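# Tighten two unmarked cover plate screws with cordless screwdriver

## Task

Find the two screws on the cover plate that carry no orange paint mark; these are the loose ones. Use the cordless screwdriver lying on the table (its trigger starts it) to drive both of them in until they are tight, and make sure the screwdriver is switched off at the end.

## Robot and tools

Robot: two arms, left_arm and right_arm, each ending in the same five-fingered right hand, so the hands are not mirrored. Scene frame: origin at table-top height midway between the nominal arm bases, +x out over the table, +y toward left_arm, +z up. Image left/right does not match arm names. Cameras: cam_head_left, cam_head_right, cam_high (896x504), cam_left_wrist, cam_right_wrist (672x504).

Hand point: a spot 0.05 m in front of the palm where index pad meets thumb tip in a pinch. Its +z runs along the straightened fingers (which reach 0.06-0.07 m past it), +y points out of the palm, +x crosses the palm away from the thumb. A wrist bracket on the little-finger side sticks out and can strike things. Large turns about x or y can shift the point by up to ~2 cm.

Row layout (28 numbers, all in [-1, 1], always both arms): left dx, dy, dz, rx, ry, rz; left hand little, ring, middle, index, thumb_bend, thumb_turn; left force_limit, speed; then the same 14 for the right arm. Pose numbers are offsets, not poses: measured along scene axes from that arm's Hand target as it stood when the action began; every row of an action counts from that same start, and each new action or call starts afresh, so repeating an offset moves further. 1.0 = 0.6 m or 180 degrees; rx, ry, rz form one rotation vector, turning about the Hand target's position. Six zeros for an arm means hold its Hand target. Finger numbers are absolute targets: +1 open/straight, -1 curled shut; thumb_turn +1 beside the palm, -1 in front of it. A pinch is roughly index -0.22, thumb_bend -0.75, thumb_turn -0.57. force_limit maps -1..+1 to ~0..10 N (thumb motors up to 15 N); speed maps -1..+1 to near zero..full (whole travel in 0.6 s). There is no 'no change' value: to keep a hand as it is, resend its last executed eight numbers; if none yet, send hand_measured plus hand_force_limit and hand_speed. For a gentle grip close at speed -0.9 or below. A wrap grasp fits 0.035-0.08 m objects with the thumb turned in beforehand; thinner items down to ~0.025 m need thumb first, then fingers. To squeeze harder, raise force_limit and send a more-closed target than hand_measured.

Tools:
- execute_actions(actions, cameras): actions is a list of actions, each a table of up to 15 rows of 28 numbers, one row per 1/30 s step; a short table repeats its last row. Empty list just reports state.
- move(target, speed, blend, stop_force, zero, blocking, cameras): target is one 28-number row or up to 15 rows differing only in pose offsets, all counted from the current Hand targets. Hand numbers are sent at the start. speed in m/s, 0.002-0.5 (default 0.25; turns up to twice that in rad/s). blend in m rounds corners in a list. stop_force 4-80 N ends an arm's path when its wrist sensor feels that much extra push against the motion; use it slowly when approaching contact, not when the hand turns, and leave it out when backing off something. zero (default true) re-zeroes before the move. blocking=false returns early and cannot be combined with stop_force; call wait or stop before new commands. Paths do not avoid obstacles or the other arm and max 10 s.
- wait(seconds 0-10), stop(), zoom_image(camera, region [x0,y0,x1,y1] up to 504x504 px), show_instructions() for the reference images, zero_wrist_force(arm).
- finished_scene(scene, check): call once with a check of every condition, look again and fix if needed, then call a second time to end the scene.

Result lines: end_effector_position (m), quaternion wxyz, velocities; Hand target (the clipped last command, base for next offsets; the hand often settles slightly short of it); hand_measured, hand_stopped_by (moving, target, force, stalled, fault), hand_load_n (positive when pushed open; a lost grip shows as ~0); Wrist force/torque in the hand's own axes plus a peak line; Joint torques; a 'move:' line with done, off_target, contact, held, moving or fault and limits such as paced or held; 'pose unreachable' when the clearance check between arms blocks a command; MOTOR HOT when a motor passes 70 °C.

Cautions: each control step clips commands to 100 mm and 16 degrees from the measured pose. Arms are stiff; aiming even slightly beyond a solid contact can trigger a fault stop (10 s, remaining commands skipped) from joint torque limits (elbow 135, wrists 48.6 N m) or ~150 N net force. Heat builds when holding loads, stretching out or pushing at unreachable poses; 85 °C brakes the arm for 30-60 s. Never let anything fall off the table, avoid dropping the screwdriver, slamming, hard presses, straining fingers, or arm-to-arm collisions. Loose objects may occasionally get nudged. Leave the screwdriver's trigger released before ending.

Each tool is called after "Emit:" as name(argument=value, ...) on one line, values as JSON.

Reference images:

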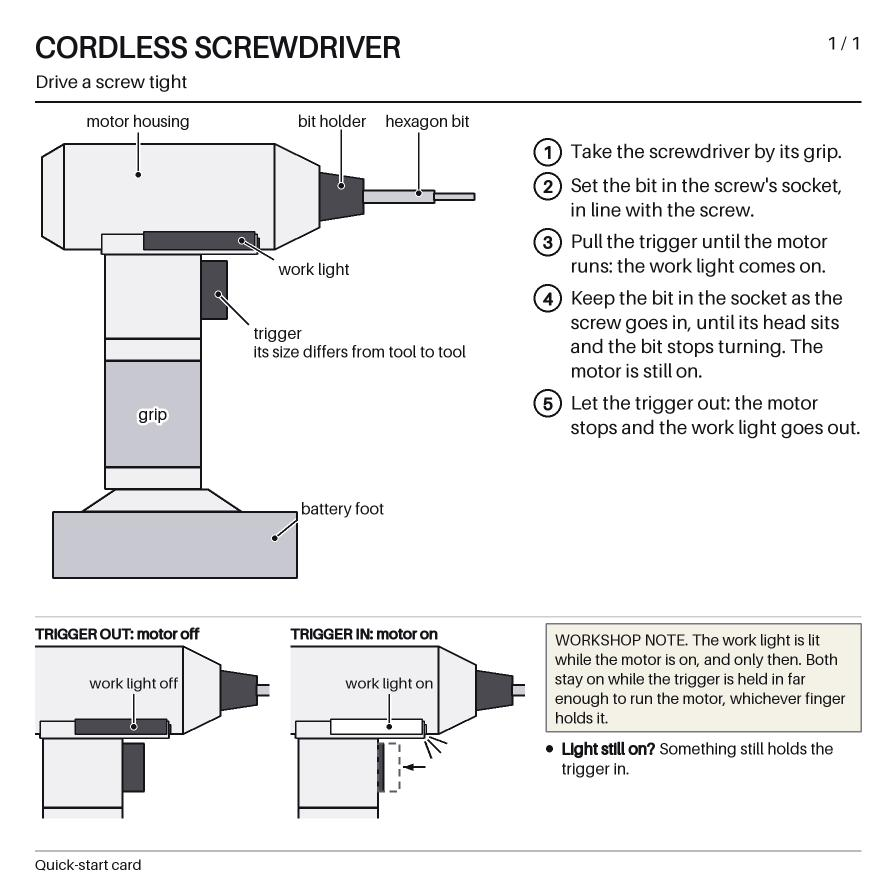

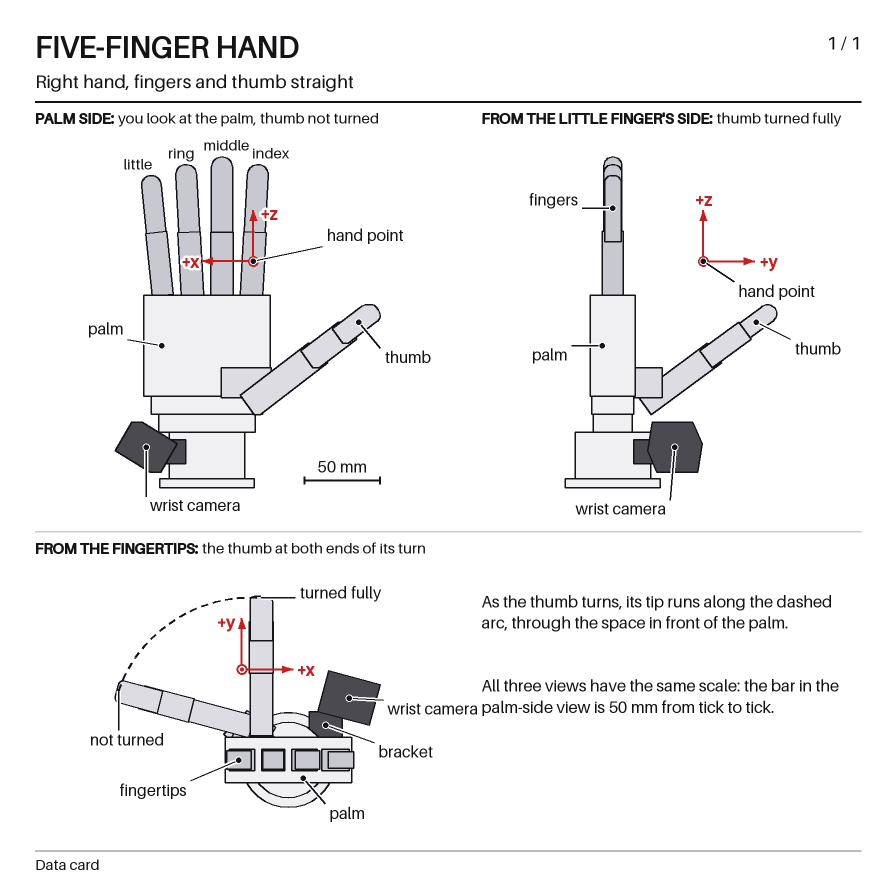

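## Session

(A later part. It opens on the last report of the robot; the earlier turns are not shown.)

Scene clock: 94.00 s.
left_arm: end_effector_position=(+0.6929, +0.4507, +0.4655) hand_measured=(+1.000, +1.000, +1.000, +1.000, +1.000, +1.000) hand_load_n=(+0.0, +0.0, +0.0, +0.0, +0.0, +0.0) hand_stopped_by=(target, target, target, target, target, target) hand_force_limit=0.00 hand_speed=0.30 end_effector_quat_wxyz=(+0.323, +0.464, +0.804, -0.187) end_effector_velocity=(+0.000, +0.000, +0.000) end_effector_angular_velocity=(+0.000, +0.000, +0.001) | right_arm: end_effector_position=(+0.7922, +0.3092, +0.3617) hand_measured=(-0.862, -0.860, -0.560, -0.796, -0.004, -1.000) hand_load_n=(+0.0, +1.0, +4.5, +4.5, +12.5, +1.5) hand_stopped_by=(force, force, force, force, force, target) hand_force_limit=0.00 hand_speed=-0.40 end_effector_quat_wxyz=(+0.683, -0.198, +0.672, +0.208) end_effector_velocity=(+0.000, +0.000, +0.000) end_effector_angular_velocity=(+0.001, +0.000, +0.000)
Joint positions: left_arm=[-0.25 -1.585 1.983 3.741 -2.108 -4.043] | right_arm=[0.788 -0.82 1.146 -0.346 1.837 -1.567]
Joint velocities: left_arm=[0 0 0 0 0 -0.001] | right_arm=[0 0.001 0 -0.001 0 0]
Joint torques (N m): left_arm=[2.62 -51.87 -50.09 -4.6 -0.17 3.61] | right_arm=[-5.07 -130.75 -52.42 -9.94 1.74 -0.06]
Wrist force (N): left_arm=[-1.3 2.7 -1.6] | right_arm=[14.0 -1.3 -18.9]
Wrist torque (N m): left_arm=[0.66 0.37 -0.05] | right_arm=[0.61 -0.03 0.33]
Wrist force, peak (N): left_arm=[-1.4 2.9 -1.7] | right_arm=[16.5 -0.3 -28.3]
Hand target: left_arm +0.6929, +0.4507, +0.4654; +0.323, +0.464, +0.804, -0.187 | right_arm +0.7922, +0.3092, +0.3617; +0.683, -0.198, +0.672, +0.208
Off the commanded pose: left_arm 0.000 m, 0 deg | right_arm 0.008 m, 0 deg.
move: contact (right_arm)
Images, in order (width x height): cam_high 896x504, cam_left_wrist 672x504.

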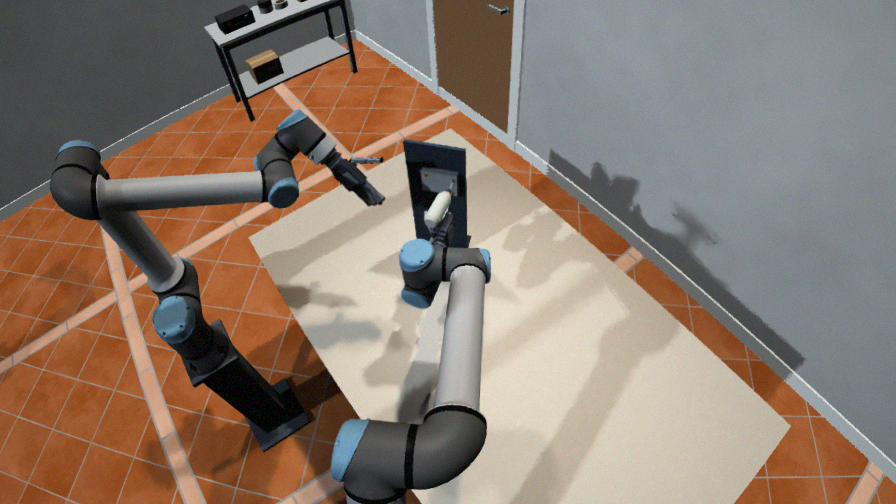

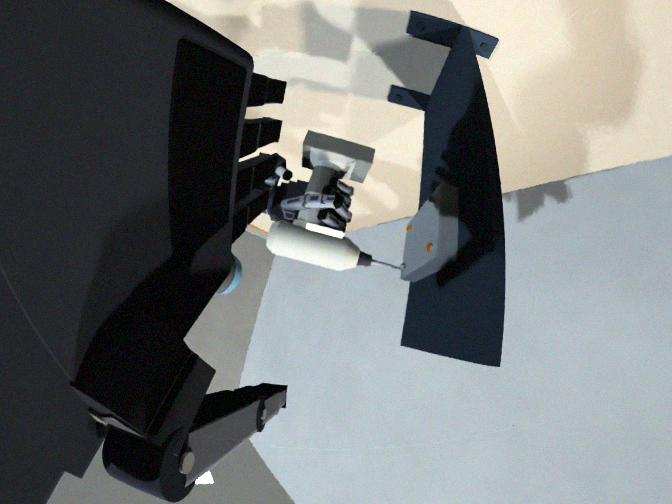

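Emit:
wait(seconds=1, cameras=["cam_left_wrist","cam_high"])

Emit:
zoom_image(camera="cam_left_wrist", region=[360, 230, 420, 280])

Scene clock: 95.17 s.
left_arm: end_effector_position=(+0.6929, +0.4507, +0.4655) hand_measured=(+1.000, +1.000, +1.000, +1.000, +1.000, +1.000) hand_load_n=(+0.0, +0.0, +0.0, +0.0, +0.0, +0.0) hand_stopped_by=(target, target, target, target, target, target) hand_force_limit=0.00 hand_speed=0.30 end_effector_quat_wxyz=(+0.323, +0.464, +0.804, -0.187) end_effector_velocity=(+0.000, +0.000, +0.000) end_effector_angular_velocity=(+0.000, -0.001, -0.001) | right_arm: end_effector_position=(+0.7922, +0.3092, +0.3617) hand_measured=(-0.862, -0.860, -0.560, -0.796, -0.004, -1.000) hand_load_n=(+0.0, +0.5, +4.0, +4.5, +12.5, +1.5) hand_stopped_by=(force, force, force, force, force, target) hand_force_limit=0.00 hand_speed=-0.40 end_effector_quat_wxyz=(+0.683, -0.198, +0.672, +0.208) end_effector_velocity=(+0.000, +0.000, -0.001) end_effector_angular_velocity=(-0.001, +0.001, +0.000)
Joint positions: left_arm=[-0.25 -1.585 1.983 3.741 -2.108 -4.043] | right_arm=[0.788 -0.82 1.146 -0.346 1.837 -1.567]
Joint velocities: left_arm=[0 0 0 -0.001 0 0.001] | right_arm=[0 0.001 0 0 0 0]
Joint torques (N m): left_arm=[1.13 -52.51 -51.25 -4.14 0 3.91] | right_arm=[8.53 -129.02 -53.25 -8.34 1.88 0.14]
Wrist force (N): left_arm=[-1.1 2.4 -1.8] | right_arm=[14.1 -1.6 -18.5]
Wrist torque (N m): left_arm=[0.63 0.35 -0.05] | right_arm=[0.56 -0.05 0.33]
Wrist force, peak (N): left_arm=[-1.2 3.1 -1.6] | right_arm=[14.3 -1.5 -18.6]
Hand target: left_arm +0.6929, +0.4507, +0.4654; +0.323, +0.464, +0.804, -0.187 | right_arm +0.7922, +0.3092, +0.3617; +0.683, -0.198, +0.672, +0.208
Off the commanded pose: left_arm 0.000 m, 0 deg | right_arm 0.008 m, 0 deg.
wait: 1.00 s; at rest from the start
Images, in order (width x height): cam_high 896x504, cam_left_wrist 672x504.

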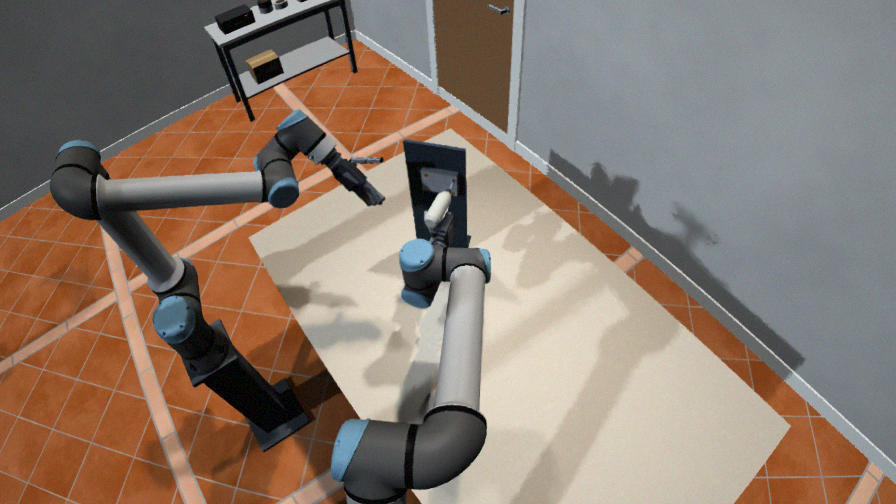

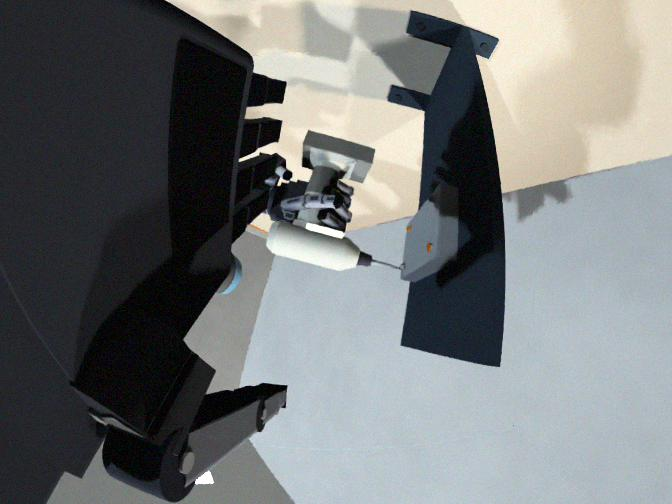

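Scaled by 8.400 from the camera's 672x504 image, which has a finer 960x720 frame.

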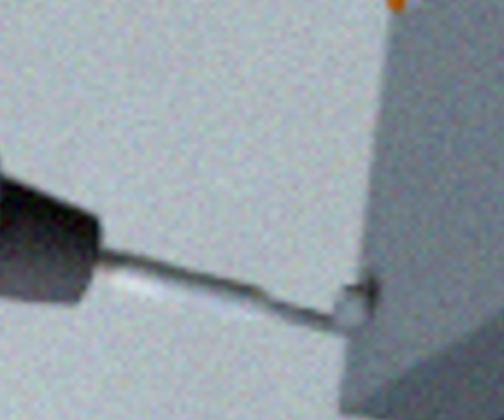

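Emit:
move(target=[0,0,0,0,0,0,1,1,1,1,1,1,0,0.3,-0.0146,-0.0081,0,0,0,0,-0.98,-0.98,-0.98,-0.3,-0.98,-1,0.0,-0.2], speed=0.03, cameras=["cam_left_wrist","cam_high","cam_head_left","cam_head_right"])

Emit:
zoom_image(camera="cam_left_wrist", region=[360, 220, 440, 280])

Emit:
zoom_image(camera="cam_high", region=[410, 160, 480, 230])

Scene clock: 96.67 s.
left_arm: end_effector_position=(+0.6929, +0.4507, +0.4655) hand_measured=(+1.000, +1.000, +1.000, +1.000, +1.000, +1.000) hand_load_n=(+0.0, +0.0, +0.0, +0.0, +0.0, -0.5) hand_stopped_by=(target, target, target, target, target, target) hand_force_limit=0.00 hand_speed=0.30 end_effector_quat_wxyz=(+0.323, +0.464, +0.804, -0.187) end_effector_velocity=(+0.000, +0.001, +0.000) end_effector_angular_velocity=(+0.000, +0.000, +0.001) | right_arm: end_effector_position=(+0.7833, +0.3043, +0.3618) hand_measured=(-0.862, -0.860, -0.560, -0.300, -0.004, -1.000) hand_load_n=(+0.0, +3.0, +5.5, +0.0, +10.5, +1.5) hand_stopped_by=(force, force, force, target, force, target) hand_force_limit=0.00 hand_speed=-0.20 end_effector_quat_wxyz=(+0.683, -0.198, +0.672, +0.208) end_effector_velocity=(+0.001, +0.001, +0.003) end_effector_angular_velocity=(+0.003, -0.002, +0.000)
Joint positions: left_arm=[-0.25 -1.585 1.983 3.741 -2.108 -4.043] | right_arm=[0.792 -0.835 1.173 -0.357 1.841 -1.567]
Joint velocities: left_arm=[0.001 0 0 0 0 0] | right_arm=[0 0 -0.004 0 0 0]
Joint torques (N m): left_arm=[2.05 -51.47 -50.32 -5.35 -0.06 3.47] | right_arm=[2.51 -104.36 -54.23 -2.57 0.7 -1.05]
Wrist force (N): left_arm=[-1.0 2.3 -1.5] | right_arm=[6.8 -0.4 -0.5]
Wrist torque (N m): left_arm=[0.59 0.31 -0.04] | right_arm=[-0.20 -0.04 0.04]
Wrist force, peak (N): left_arm=[-1.7 2.4 -2.0] | right_arm=[13.9 -1.3 -18.6]
Hand target: left_arm +0.6929, +0.4507, +0.4654; +0.323, +0.464, +0.804, -0.187 | right_arm +0.7834, +0.3043, +0.3617; +0.683, -0.198, +0.672, +0.208
Off the commanded pose: left_arm 0.000 m, 0 deg | right_arm 0.000 m, 0 deg.
move: done
Images, in order (width x height): cam_head_left 896x504, cam_head_right 896x504, cam_high 896x504, cam_left_wrist 672x504.

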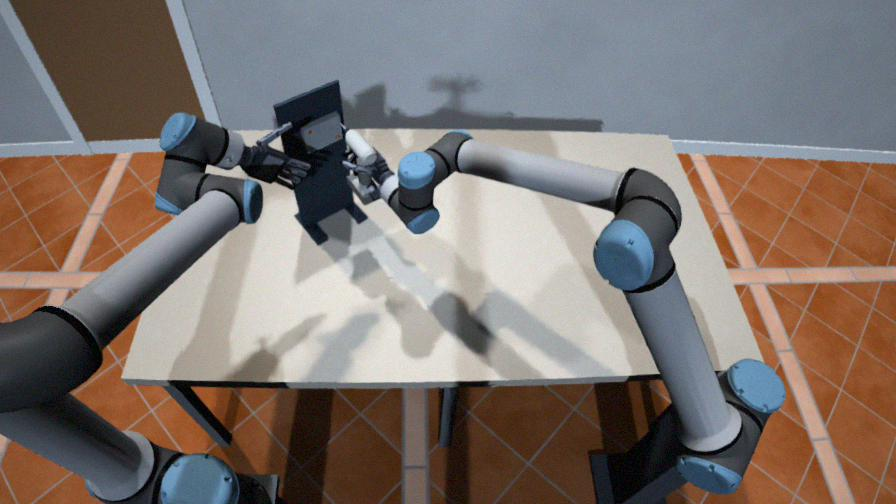

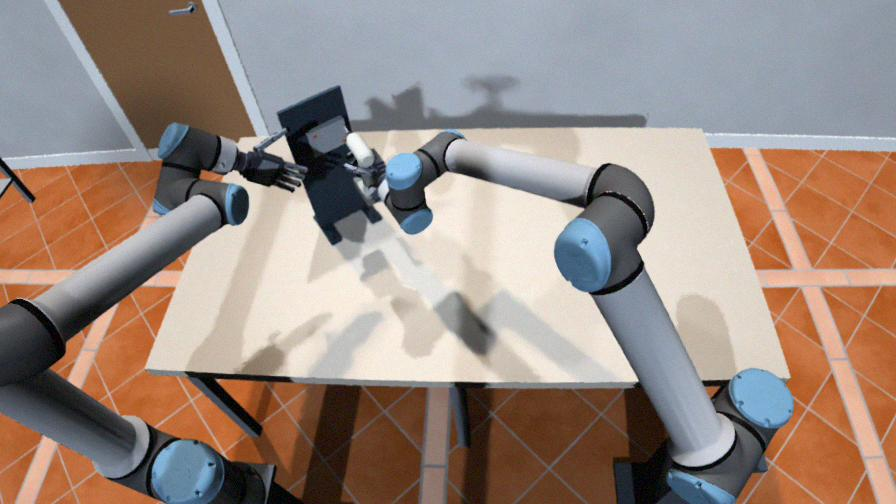

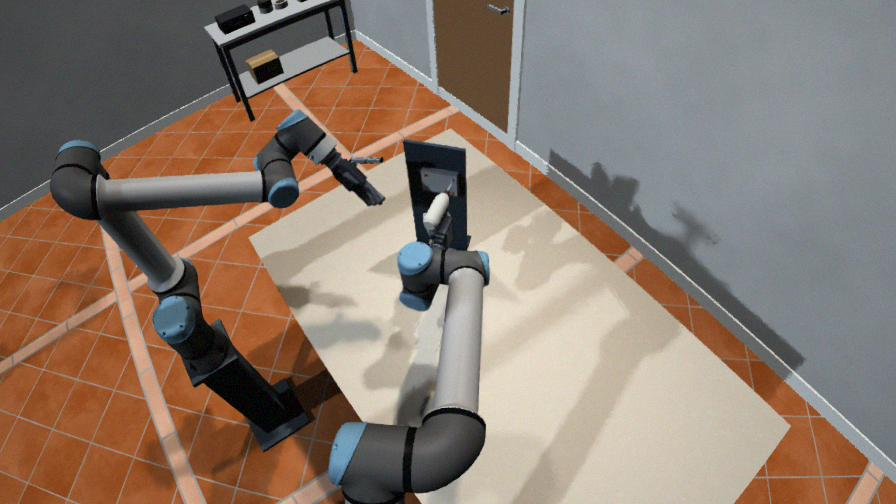

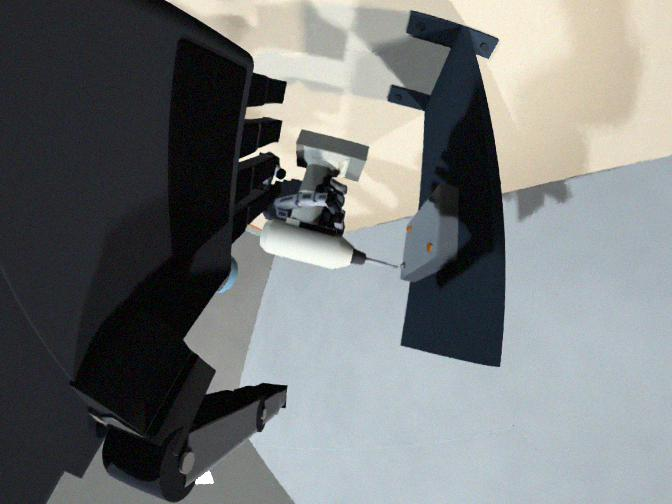

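Scaled by 6.300 from the camera's 672x504 image, which has a finer 960x720 frame.

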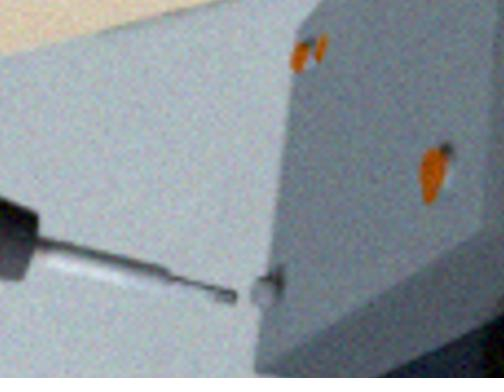

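Scaled by 7.200.

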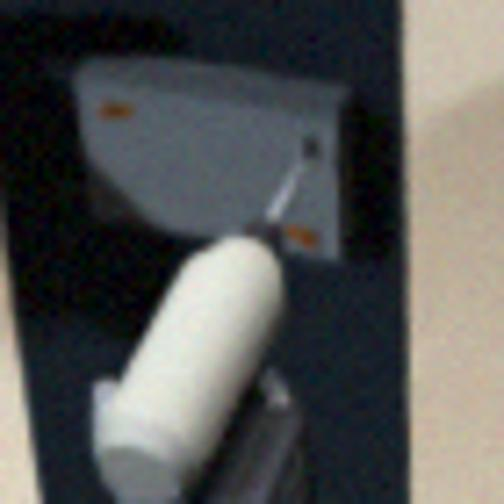

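Emit:
zoom_image(camera="cam_left_wrist", region=[382, 250, 418, 277])

Emit:
zoom_image(camera="cam_high", region=[436, 170, 466, 200])

Scaled by 14.000 from the camera's 672x504 image, which has a finer 960x720 frame.

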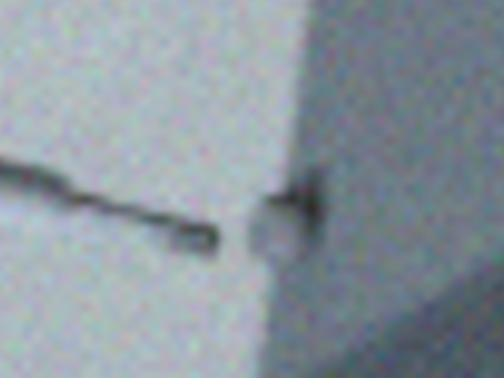

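Scaled by 16.800.

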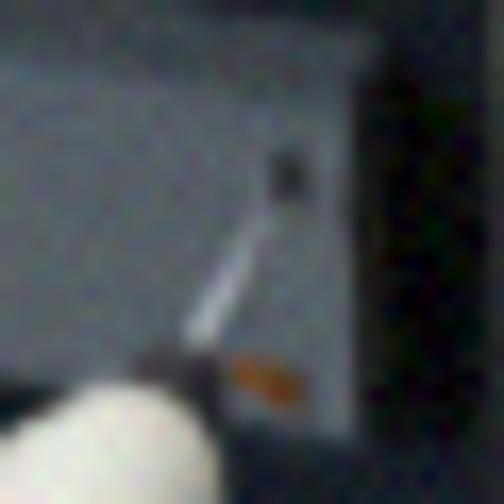

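Emit:
zoom_image(camera="cam_left_wrist", region=[385, 235, 469, 298])

Emit:
zoom_image(camera="cam_left_wrist", region=[340, 110, 500, 230])

Scaled by 6.000 from the camera's 672x504 image, which has a finer 960x720 frame.

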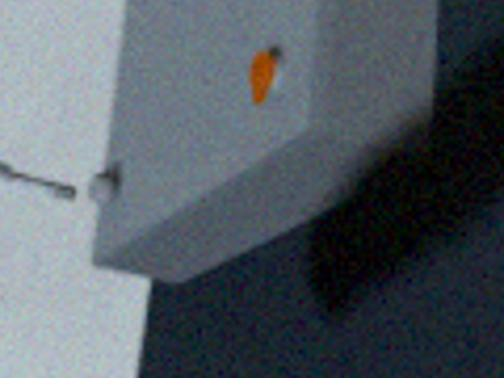

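Scaled by 3.150 from the camera's 672x504 image, which has a finer 960x720 frame.

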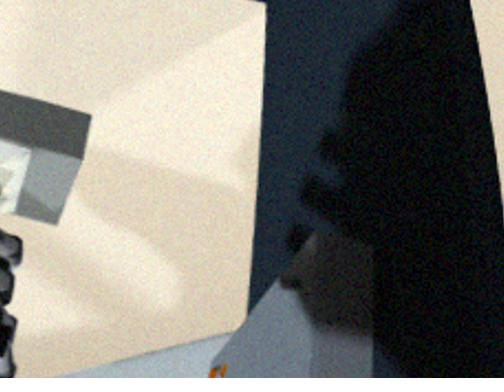

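Emit:
move(target=[0,0,0,0,0,0,1,1,1,1,1,1,0,0.3,-0.0007,0.0012,0,-0.0054,0.0097,0,-0.98,-0.98,-0.98,-0.3,-0.98,-1,0.0,-0.2], speed=0.03, cameras=["cam_left_wrist","cam_high"])

Emit:
zoom_image(camera="cam_left_wrist", region=[360, 235, 420, 280])

Emit:
zoom_image(camera="cam_high", region=[436, 170, 466, 200])

Scene clock: 99.30 s.
left_arm: end_effector_position=(+0.6929, +0.4507, +0.4655) hand_measured=(+1.000, +1.000, +1.000, +1.000, +1.000, +1.000) hand_load_n=(+0.5, +0.0, +0.0, -0.5, +0.5, +0.0) hand_stopped_by=(target, target, target, target, target, target) hand_force_limit=0.00 hand_speed=0.30 end_effector_quat_wxyz=(+0.323, +0.464, +0.804, -0.187) end_effector_velocity=(+0.000, +0.001, +0.000) end_effector_angular_velocity=(+0.001, +0.000, +0.001) | right_arm: end_effector_position=(+0.7830, +0.3051, +0.3618) hand_measured=(-0.862, -0.860, -0.560, -0.300, -0.004, -1.000) hand_load_n=(+0.0, +3.0, +5.5, +0.0, +10.0, +2.0) hand_stopped_by=(force, force, force, target, force, target) hand_force_limit=0.00 hand_speed=-0.20 end_effector_quat_wxyz=(+0.671, -0.201, +0.684, +0.205) end_effector_velocity=(+0.000, +0.000, -0.002) end_effector_angular_velocity=(+0.000, -0.001, +0.000)
Joint positions: left_arm=[-0.25 -1.585 1.983 3.741 -2.108 -4.043] | right_arm=[0.793 -0.834 1.154 -0.303 1.842 -1.555]
Joint velocities: left_arm=[0.001 0 0 0 0.001 0] | right_arm=[0 0.002 0.002 -0.004 0 0]
Joint torques (N m): left_arm=[4.58 -48.83 -48.32 -5.53 0.02 3.99] | right_arm=[12.69 -106.59 -40.34 -6.35 1.79 -1.09]
Wrist force (N): left_arm=[-1.3 2.2 -1.5] | right_arm=[7.0 -0.3 -0.1]
Wrist torque (N m): left_arm=[0.57 0.36 -0.06] | right_arm=[-0.21 -0.09 0.04]
Wrist force, peak (N): left_arm=[-1.7 2.6 -2.1] | right_arm=[7.4 -0.2 -0.6]
Hand target: left_arm +0.6929, +0.4507, +0.4654; +0.323, +0.464, +0.804, -0.187 | right_arm +0.7830, +0.3050, +0.3617; +0.671, -0.201, +0.684, +0.205
Off the commanded pose: left_arm 0.000 m, 0 deg | right_arm 0.000 m, 0 deg.
move: done
Images, in order (width x height): cam_high 896x504, cam_left_wrist 672x504.

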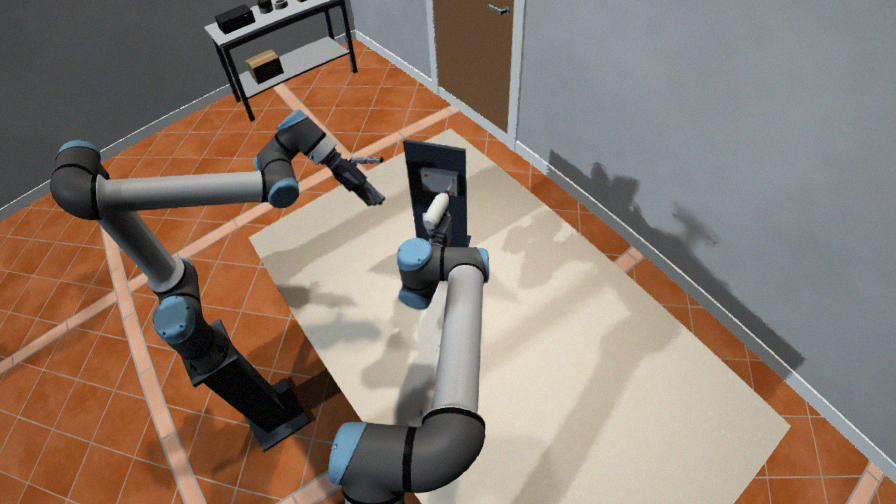

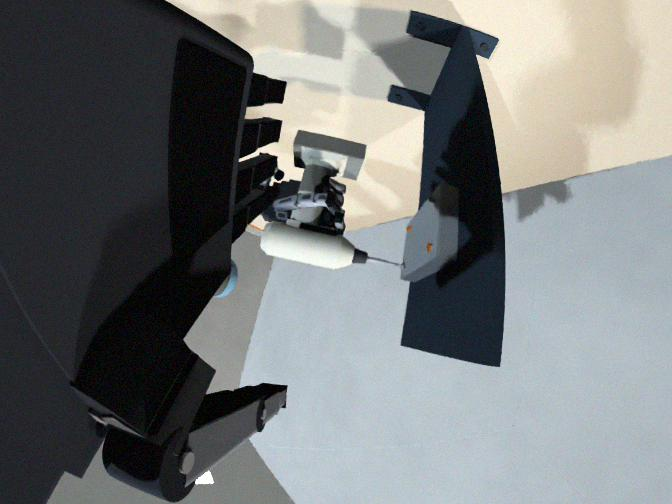

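Scaled by 8.400 from the camera's 672x504 image, which has a finer 960x720 frame.

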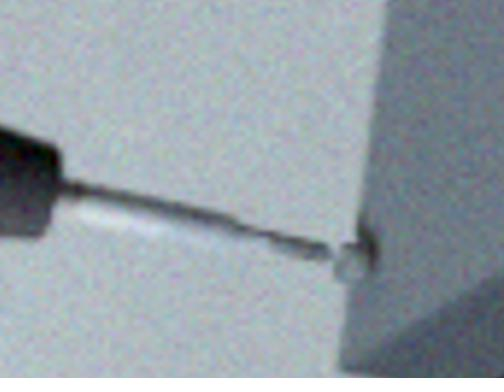

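Scaled by 16.800.

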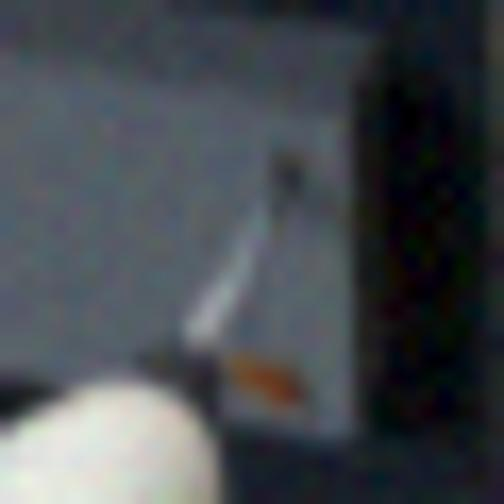

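Emit:
move(target=[[0,0,0.2,0.1,0.058,0,1,1,1,1,1,1,0,0.3,0,0,0,0,0,0,-0.98,-0.98,-0.98,-0.3,-0.98,-1,0.0,-0.2],[0.0795,-0.1102,0.2888,0.2405,0.139,0,1,1,1,1,1,1,0,0.3,0,0,0,0,0,0,-0.98,-0.98,-0.98,-0.3,-0.98,-1,0.0,-0.2]], speed=0.25, blend=[0.03,0], cameras=["cam_left_wrist"])

Scene clock: 102.17 s.
left_arm: end_effector_position=(+0.7410, +0.3840, +0.6379) hand_measured=(+1.000, +1.000, +1.000, +1.000, +1.000, +1.000) hand_load_n=(+0.0, +0.0, +0.0, +0.0, +0.0, +0.0) hand_stopped_by=(target, target, target, target, target, target) hand_force_limit=0.00 hand_speed=0.30 end_effector_quat_wxyz=(-0.047, +0.499, +0.865, +0.027) end_effector_velocity=(-0.001, +0.001, +0.000) end_effector_angular_velocity=(+0.002, +0.002, +0.002) | right_arm: end_effector_position=(+0.7830, +0.3050, +0.3617) hand_measured=(-0.862, -0.860, -0.560, -0.300, -0.004, -1.000) hand_load_n=(+0.0, +3.0, +5.5, +0.0, +10.5, +1.5) hand_stopped_by=(force, force, force, target, force, target) hand_force_limit=0.00 hand_speed=-0.20 end_effector_quat_wxyz=(+0.671, -0.201, +0.684, +0.205) end_effector_velocity=(+0.000, +0.000, -0.002) end_effector_angular_velocity=(+0.000, +0.000, +0.000)
Joint positions: left_arm=[-0.504 -1.363 1.12 5.047 -1.513 -4.139] | right_arm=[0.793 -0.834 1.154 -0.303 1.842 -1.555]
Joint velocities: left_arm=[0.001 0 0 0.003 0.001 -0.001] | right_arm=[0 0.002 0 -0.002 0 0]
Joint torques (N m): left_arm=[-0.61 -50 -52.54 -0.25 0.86 3.95] | right_arm=[5.32 -119.52 -44.86 -6.03 0.09 -2.04]
Wrist force (N): left_arm=[1.5 2.0 -1.5] | right_arm=[7.1 -0.3 -0.4]
Wrist torque (N m): left_arm=[0.57 -0.17 0.22] | right_arm=[-0.18 -0.09 0.05]
Wrist force, peak (N): left_arm=[-1.6 2.8 -1.6] | right_arm=[7.5 0.1 -0.8]
Hand target: left_arm +0.7410, +0.3840, +0.6380; -0.047, +0.499, +0.865, +0.027 | right_arm +0.7830, +0.3050, +0.3617; +0.671, -0.201, +0.684, +0.205
Off the commanded pose: left_arm 0.001 m, 0 deg | right_arm 0.000 m, 0 deg.
move: done
Images, in order (width x height): cam_left_wrist 672x504.

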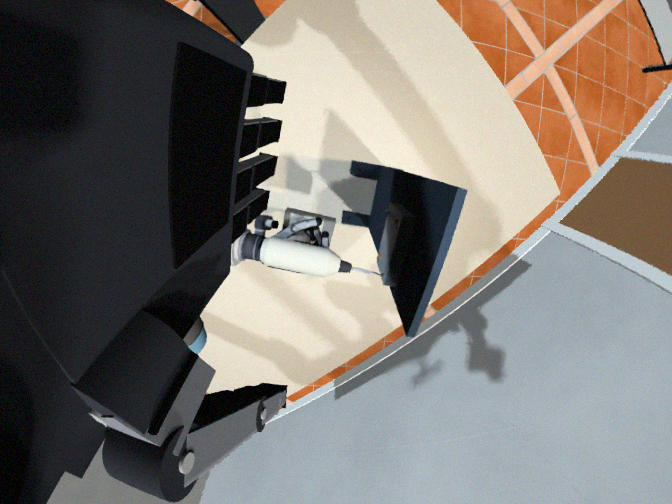

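Emit:
zoom_image(camera="cam_left_wrist", region=[340, 250, 412, 304])

Emit:
zoom_image(camera="cam_left_wrist", region=[370, 260, 398, 288])

Scaled by 7.000 from the camera's 672x504 image, which has a finer 960x720 frame.

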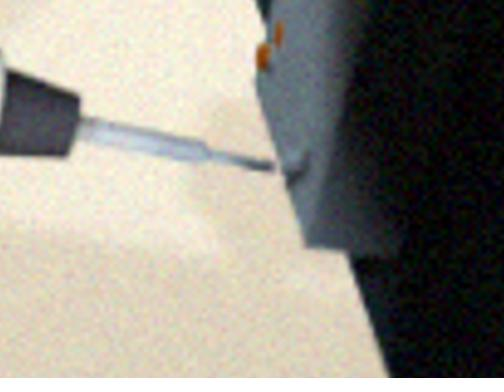

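Scaled by 18.000 from the camera's 672x504 image, which has a finer 960x720 frame.

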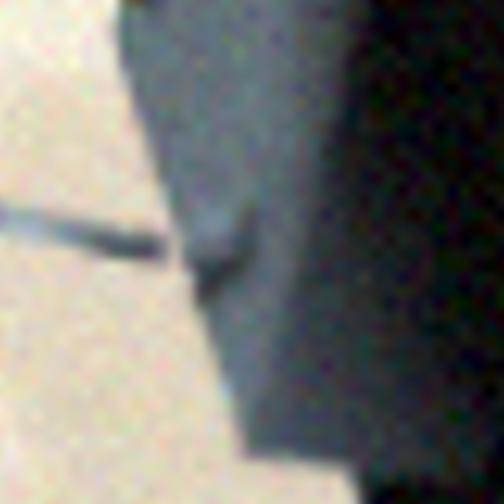

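Emit:
move(target=[0,0,0,0,0,0,1,1,1,1,1,1,0,0.3,0.0233,0.0129,0,0,0,0,-0.98,-0.98,-0.98,-0.3,-0.98,-1,0.0,-0.2], speed=0.008, stop_force=4, cameras=["cam_left_wrist","cam_high"])

Emit:
zoom_image(camera="cam_left_wrist", region=[340, 250, 412, 304])

Emit:
zoom_image(camera="cam_high", region=[436, 170, 466, 200])

Scene clock: 105.00 s.
left_arm: end_effector_position=(+0.7410, +0.3840, +0.6380) hand_measured=(+1.000, +1.000, +1.000, +1.000, +1.000, +1.000) hand_load_n=(+0.0, +0.0, +0.5, +0.0, +0.0, +0.0) hand_stopped_by=(target, target, target, target, target, target) hand_force_limit=0.00 hand_speed=0.30 end_effector_quat_wxyz=(-0.047, +0.499, +0.865, +0.027) end_effector_velocity=(+0.000, +0.000, +0.000) end_effector_angular_velocity=(-0.002, +0.000, +0.000) | right_arm: end_effector_position=(+0.7896, +0.3087, +0.3617) hand_measured=(-0.862, -0.860, -0.560, -0.300, -0.004, -1.000) hand_load_n=(+0.0, +3.0, +5.5, +0.0, +10.0, +1.5) hand_stopped_by=(force, force, force, target, force, target) hand_force_limit=0.00 hand_speed=-0.20 end_effector_quat_wxyz=(+0.671, -0.201, +0.684, +0.205) end_effector_velocity=(+0.000, +0.000, +0.002) end_effector_angular_velocity=(+0.001, -0.001, +0.000)
Joint positions: left_arm=[-0.504 -1.363 1.12 5.047 -1.513 -4.139] | right_arm=[0.79 -0.822 1.134 -0.295 1.839 -1.555]
Joint velocities: left_arm=[0 0 0 -0.001 -0.001 0.001] | right_arm=[0 -0.001 0 -0.001 0 0]
Joint torques (N m): left_arm=[-6.28 -43.21 -46.83 -4.74 2.04 3.8] | right_arm=[13.46 -124.77 -43.97 -5.84 2.16 -0.93]
Wrist force (N): left_arm=[1.1 2.0 -1.8] | right_arm=[7.3 -0.1 -0.9]
Wrist torque (N m): left_arm=[0.59 -0.10 0.20] | right_arm=[-0.20 -0.09 0.05]
Wrist force, peak (N): left_arm=[1.1 2.3 -1.8] | right_arm=[9.9 -0.1 -9.8]
Hand target: left_arm +0.7410, +0.3840, +0.6380; -0.047, +0.499, +0.865, +0.027 | right_arm +0.7896, +0.3087, +0.3617; +0.671, -0.201, +0.684, +0.205
Off the commanded pose: left_arm 0.000 m, 0 deg | right_arm 0.008 m, 0 deg.
move: contact (right_arm)
Images, in order (width x height): cam_high 896x504, cam_left_wrist 672x504.

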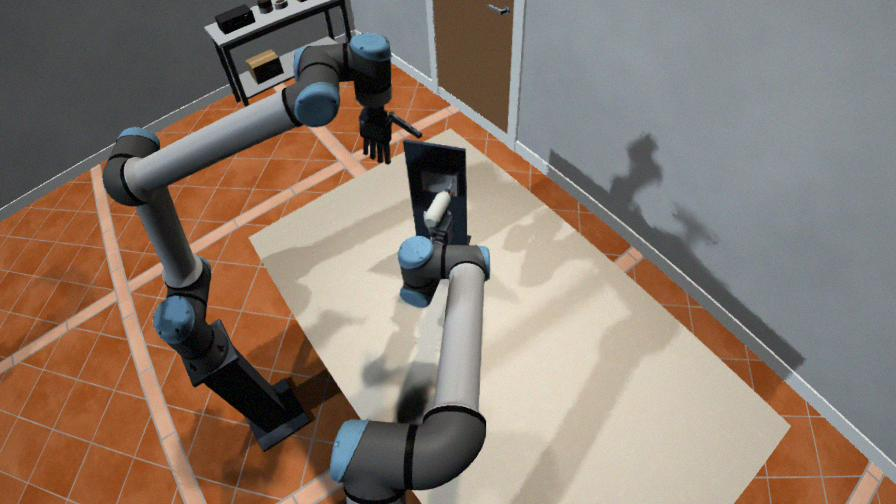

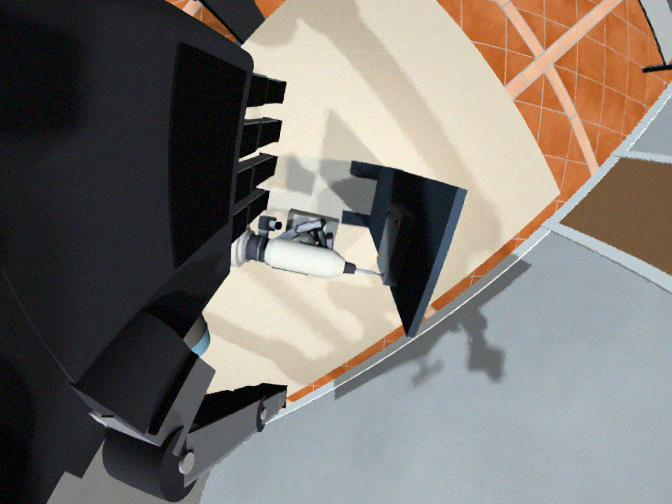

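Scaled by 7.000 from the camera's 672x504 image, which has a finer 960x720 frame.

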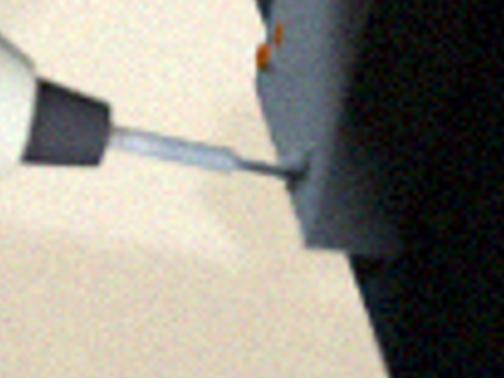

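Scaled by 16.800.

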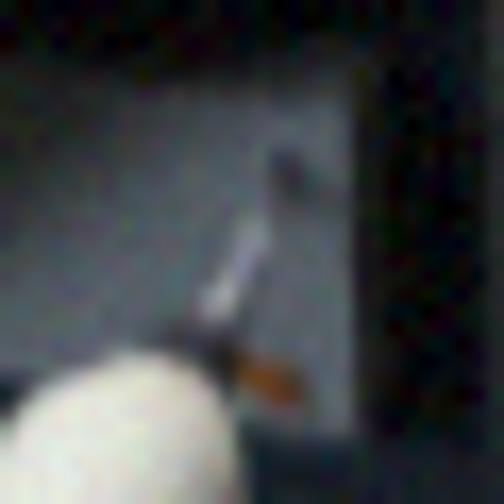

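Emit:
zoom_image(camera="cam_left_wrist", region=[370, 260, 398, 288])

Scaled by 18.000 from the camera's 672x504 image, which has a finer 960x720 frame.

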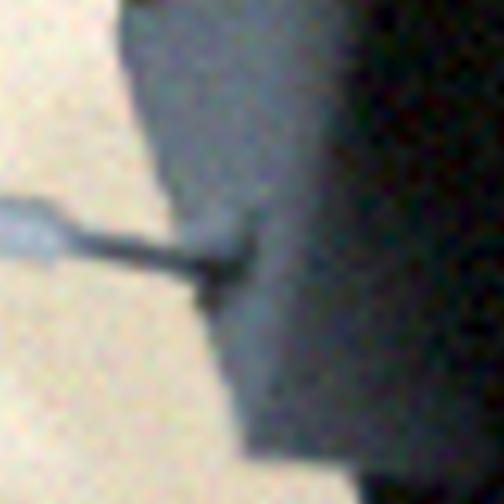

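Emit:
move(target=[[0,0,0,0,0,0,1,1,1,1,1,1,0,0.3,-0.0088,-0.0048,0,0,0,0,-0.98,-0.98,-0.98,-0.3,-0.98,-1,0.0,-0.2],[0,0,0,0,0,0,1,1,1,1,1,1,0,0.3,-0.01,-0.0027,0.0008,0,0,0,-0.98,-0.98,-0.98,-0.3,-0.98,-1,0.0,-0.2]], speed=0.02, cameras=["cam_left_wrist"])

Emit:
zoom_image(camera="cam_left_wrist", region=[370, 260, 398, 288])

Emit:
move(target=[0,0,0,0,0,0,1,1,1,1,1,1,0,0.3,0.0233,0.0129,0,0,0,0,-0.98,-0.98,-0.98,-0.3,-0.98,-1,0.0,-0.2], speed=0.008, stop_force=4, cameras=["cam_left_wrist","cam_high"])

Emit:
zoom_image(camera="cam_left_wrist", region=[370, 260, 398, 288])

Scene clock: 107.60 s.
left_arm: end_effector_position=(+0.7410, +0.3840, +0.6380) hand_measured=(+1.000, +1.000, +1.000, +1.000, +1.000, +1.000) hand_load_n=(+0.0, +0.0, +0.0, -0.5, +0.0, +0.0) hand_stopped_by=(target, target, target, target, target, target) hand_force_limit=0.00 hand_speed=0.30 end_effector_quat_wxyz=(-0.047, +0.499, +0.865, +0.027) end_effector_velocity=(+0.000, +0.000, +0.000) end_effector_angular_velocity=(+0.000, +0.000, -0.001) | right_arm: end_effector_position=(+0.7835, +0.3071, +0.3623) hand_measured=(-0.862, -0.860, -0.560, -0.300, -0.004, -1.000) hand_load_n=(+0.5, +2.5, +5.5, +0.0, +10.5, +2.0) hand_stopped_by=(force, force, force, target, force, target) hand_force_limit=0.00 hand_speed=-0.20 end_effector_quat_wxyz=(+0.671, -0.201, +0.684, +0.205) end_effector_velocity=(+0.000, +0.000, -0.002) end_effector_angular_velocity=(-0.001, +0.001, +0.000)
Joint positions: left_arm=[-0.504 -1.363 1.12 5.047 -1.513 -4.139] | right_arm=[0.794 -0.83 1.147 -0.3 1.843 -1.555]
Joint velocities: left_arm=[0 0 0 0 0 0.001] | right_arm=[0 0.001 0 0 0 0]
Joint torques (N m): left_arm=[-7.66 -42.65 -34.65 -7.69 2.3 3.4] | right_arm=[-5.56 -112.17 -44.21 -2.44 -0.24 0.81]
Wrist force (N): left_arm=[1.0 2.2 -1.6] | right_arm=[7.5 -1.4 -0.7]
Wrist torque (N m): left_arm=[0.62 -0.08 0.20] | right_arm=[-0.08 -0.06 0.10]
Wrist force, peak (N): left_arm=[1.5 2.3 -1.9] | right_arm=[7.8 -1.2 -1.8]
Hand target: left_arm +0.7410, +0.3840, +0.6380; -0.047, +0.499, +0.865, +0.027 | right_arm +0.7836, +0.3071, +0.3622; +0.671, -0.201, +0.684, +0.205
Off the commanded pose: left_arm 0.000 m, 0 deg | right_arm 0.000 m, 0 deg.
move: done
Images, in order (width x height): cam_left_wrist 672x504.

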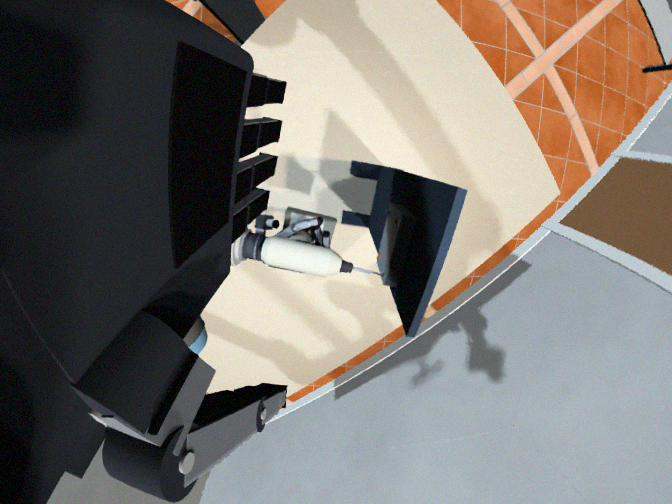

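Scaled by 18.000 from the camera's 672x504 image, which has a finer 960x720 frame.

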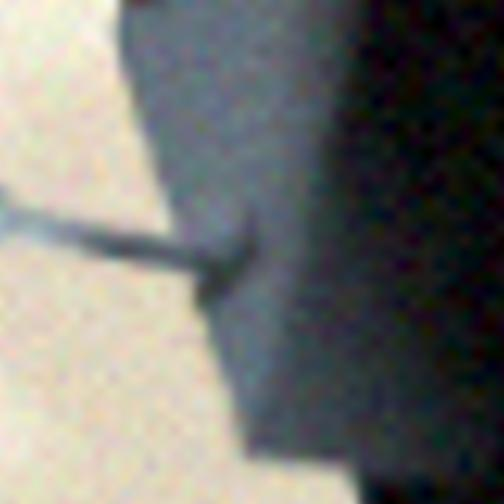

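Scene clock: 109.77 s.
left_arm: end_effector_position=(+0.7410, +0.3840, +0.6380) hand_measured=(+1.000, +1.000, +1.000, +1.000, +1.000, +1.000) hand_load_n=(+0.0, +0.0, +0.0, +0.0, +0.0, +0.0) hand_stopped_by=(target, target, target, target, target, target) hand_force_limit=0.00 hand_speed=0.30 end_effector_quat_wxyz=(-0.047, +0.499, +0.865, +0.027) end_effector_velocity=(+0.000, +0.000, +0.000) end_effector_angular_velocity=(-0.001, +0.000, +0.000) | right_arm: end_effector_position=(+0.7886, +0.3098, +0.3622) hand_measured=(-0.862, -0.860, -0.560, -0.300, -0.004, -1.000) hand_load_n=(+0.0, +3.0, +5.5, +0.0, +10.5, +1.5) hand_stopped_by=(force, force, force, target, force, target) hand_force_limit=0.00 hand_speed=-0.20 end_effector_quat_wxyz=(+0.671, -0.201, +0.684, +0.205) end_effector_velocity=(+0.000, +0.000, +0.000) end_effector_angular_velocity=(+0.000, -0.001, +0.000)
Joint positions: left_arm=[-0.504 -1.363 1.12 5.047 -1.513 -4.139] | right_arm=[0.792 -0.822 1.132 -0.293 1.841 -1.555]
Joint velocities: left_arm=[0 0 0 0 0 0] | right_arm=[0 0.001 0 -0.001 0 0]
Joint torques (N m): left_arm=[-12.45 -42.59 -32.62 -6.5 2.4 3.59] | right_arm=[12.5 -126.13 -45.08 -6.49 2.02 -0.54]
Wrist force (N): left_arm=[0.8 1.9 -2.0] | right_arm=[8.0 -0.2 -2.9]
Wrist torque (N m): left_arm=[0.58 -0.04 0.18] | right_arm=[-0.11 -0.02 0.07]
Wrist force, peak (N): left_arm=[1.1 2.3 -1.9] | right_arm=[10.7 -0.4 -11.2]
Hand target: left_arm +0.7410, +0.3840, +0.6380; -0.047, +0.499, +0.865, +0.027 | right_arm +0.7886, +0.3099, +0.3622; +0.671, -0.201, +0.684, +0.205
Off the commanded pose: left_arm 0.000 m, 0 deg | right_arm 0.010 m, 0 deg.
move: contact (right_arm)
Images, in order (width x height): cam_high 896x504, cam_left_wrist 672x504.

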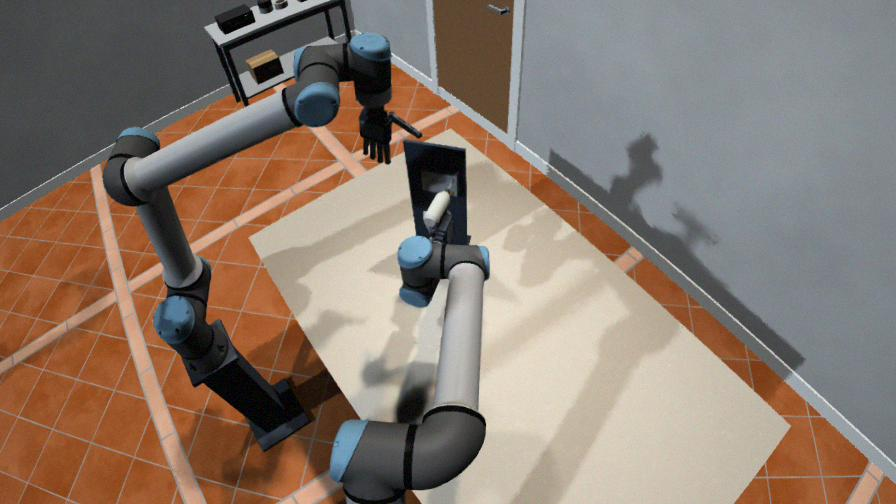

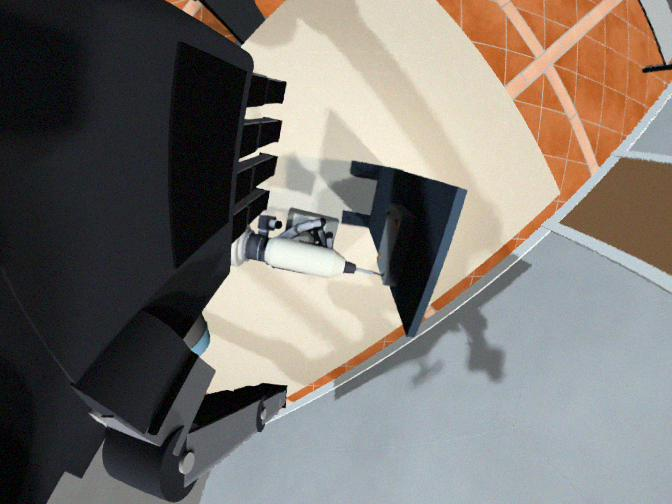

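Scaled by 18.000 from the camera's 672x504 image, which has a finer 960x720 frame.

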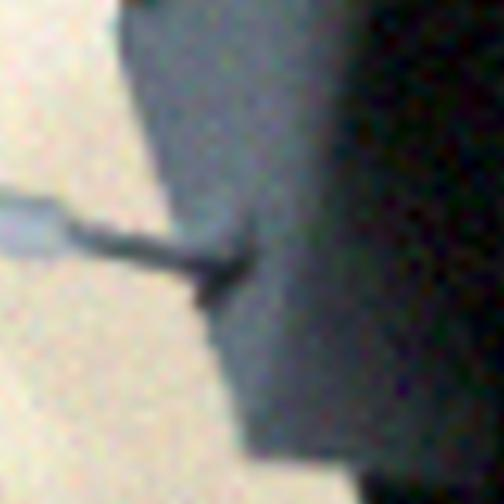

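Emit:
move(target=[0,0,0,0,0,0,1,1,1,1,1,1,0,0.3,0.0058,0.0032,0,0,0,0,-0.98,-0.98,-0.98,-0.95,-0.98,-1,0.0,0.2], speed=0.003, stop_force=8, cameras=["cam_left_wrist"])

Emit:
zoom_image(camera="cam_left_wrist", region=[340, 250, 412, 304])

Scene clock: 111.90 s.
left_arm: end_effector_position=(+0.7410, +0.3840, +0.6380) hand_measured=(+1.000, +1.000, +1.000, +1.000, +1.000, +1.000) hand_load_n=(+0.0, +0.0, +0.0, +0.0, +0.0, +0.0) hand_stopped_by=(target, target, target, target, target, target) hand_force_limit=0.00 hand_speed=0.30 end_effector_quat_wxyz=(-0.047, +0.499, +0.865, +0.027) end_effector_velocity=(+0.000, +0.000, +0.000) end_effector_angular_velocity=(+0.000, -0.001, +0.000) | right_arm: end_effector_position=(+0.7887, +0.3100, +0.3622) hand_measured=(-0.862, -0.860, -0.560, -0.824, -0.004, -1.000) hand_load_n=(+0.0, +3.0, +5.0, +5.5, +11.0, +2.0) hand_stopped_by=(force, force, force, force, force, target) hand_force_limit=0.00 hand_speed=0.20 end_effector_quat_wxyz=(+0.671, -0.201, +0.684, +0.205) end_effector_velocity=(+0.000, +0.000, -0.001) end_effector_angular_velocity=(-0.001, +0.001, +0.000)
Joint positions: left_arm=[-0.504 -1.363 1.12 5.047 -1.513 -4.139] | right_arm=[0.792 -0.821 1.131 -0.293 1.841 -1.555]
Joint velocities: left_arm=[0 0 0 0 0 0] | right_arm=[0 0.001 0 0 0 0]
Joint torques (N m): left_arm=[-12.97 -40.01 -35.96 -6.08 2.18 3.86] | right_arm=[2.73 -125 -42 -6.16 1.75 -0.57]
Wrist force (N): left_arm=[1.2 2.0 -1.9] | right_arm=[6.9 -0.1 -0.3]
Wrist torque (N m): left_arm=[0.59 -0.09 0.20] | right_arm=[-0.17 -0.08 0.04]
Wrist force, peak (N): left_arm=[1.2 2.3 -2.0] | right_arm=[11.3 0.0 -13.4]
Hand target: left_arm +0.7410, +0.3840, +0.6380; -0.047, +0.499, +0.865, +0.027 | right_arm +0.7887, +0.3100, +0.3623; +0.671, -0.201, +0.684, +0.205
Off the commanded pose: left_arm 0.000 m, 0 deg | right_arm 0.004 m, 0 deg.
move: contact (right_arm)
Images, in order (width x height): cam_left_wrist 672x504.

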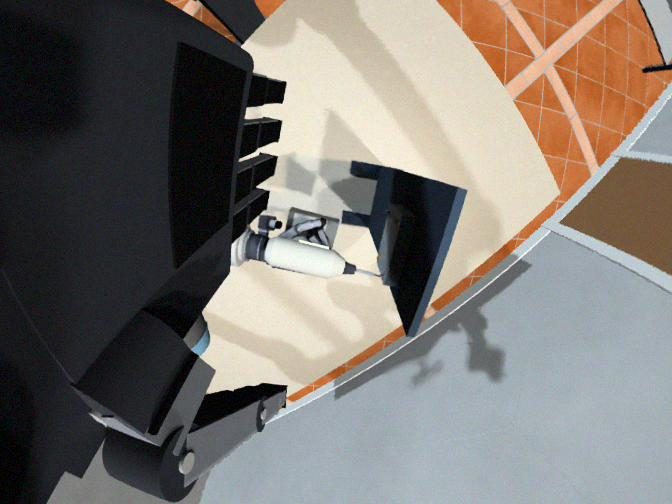

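Scaled by 7.000 from the camera's 672x504 image, which has a finer 960x720 frame.

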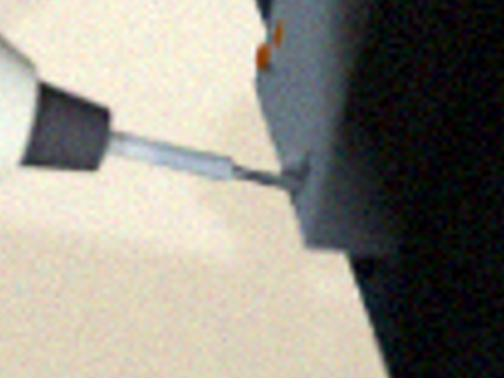

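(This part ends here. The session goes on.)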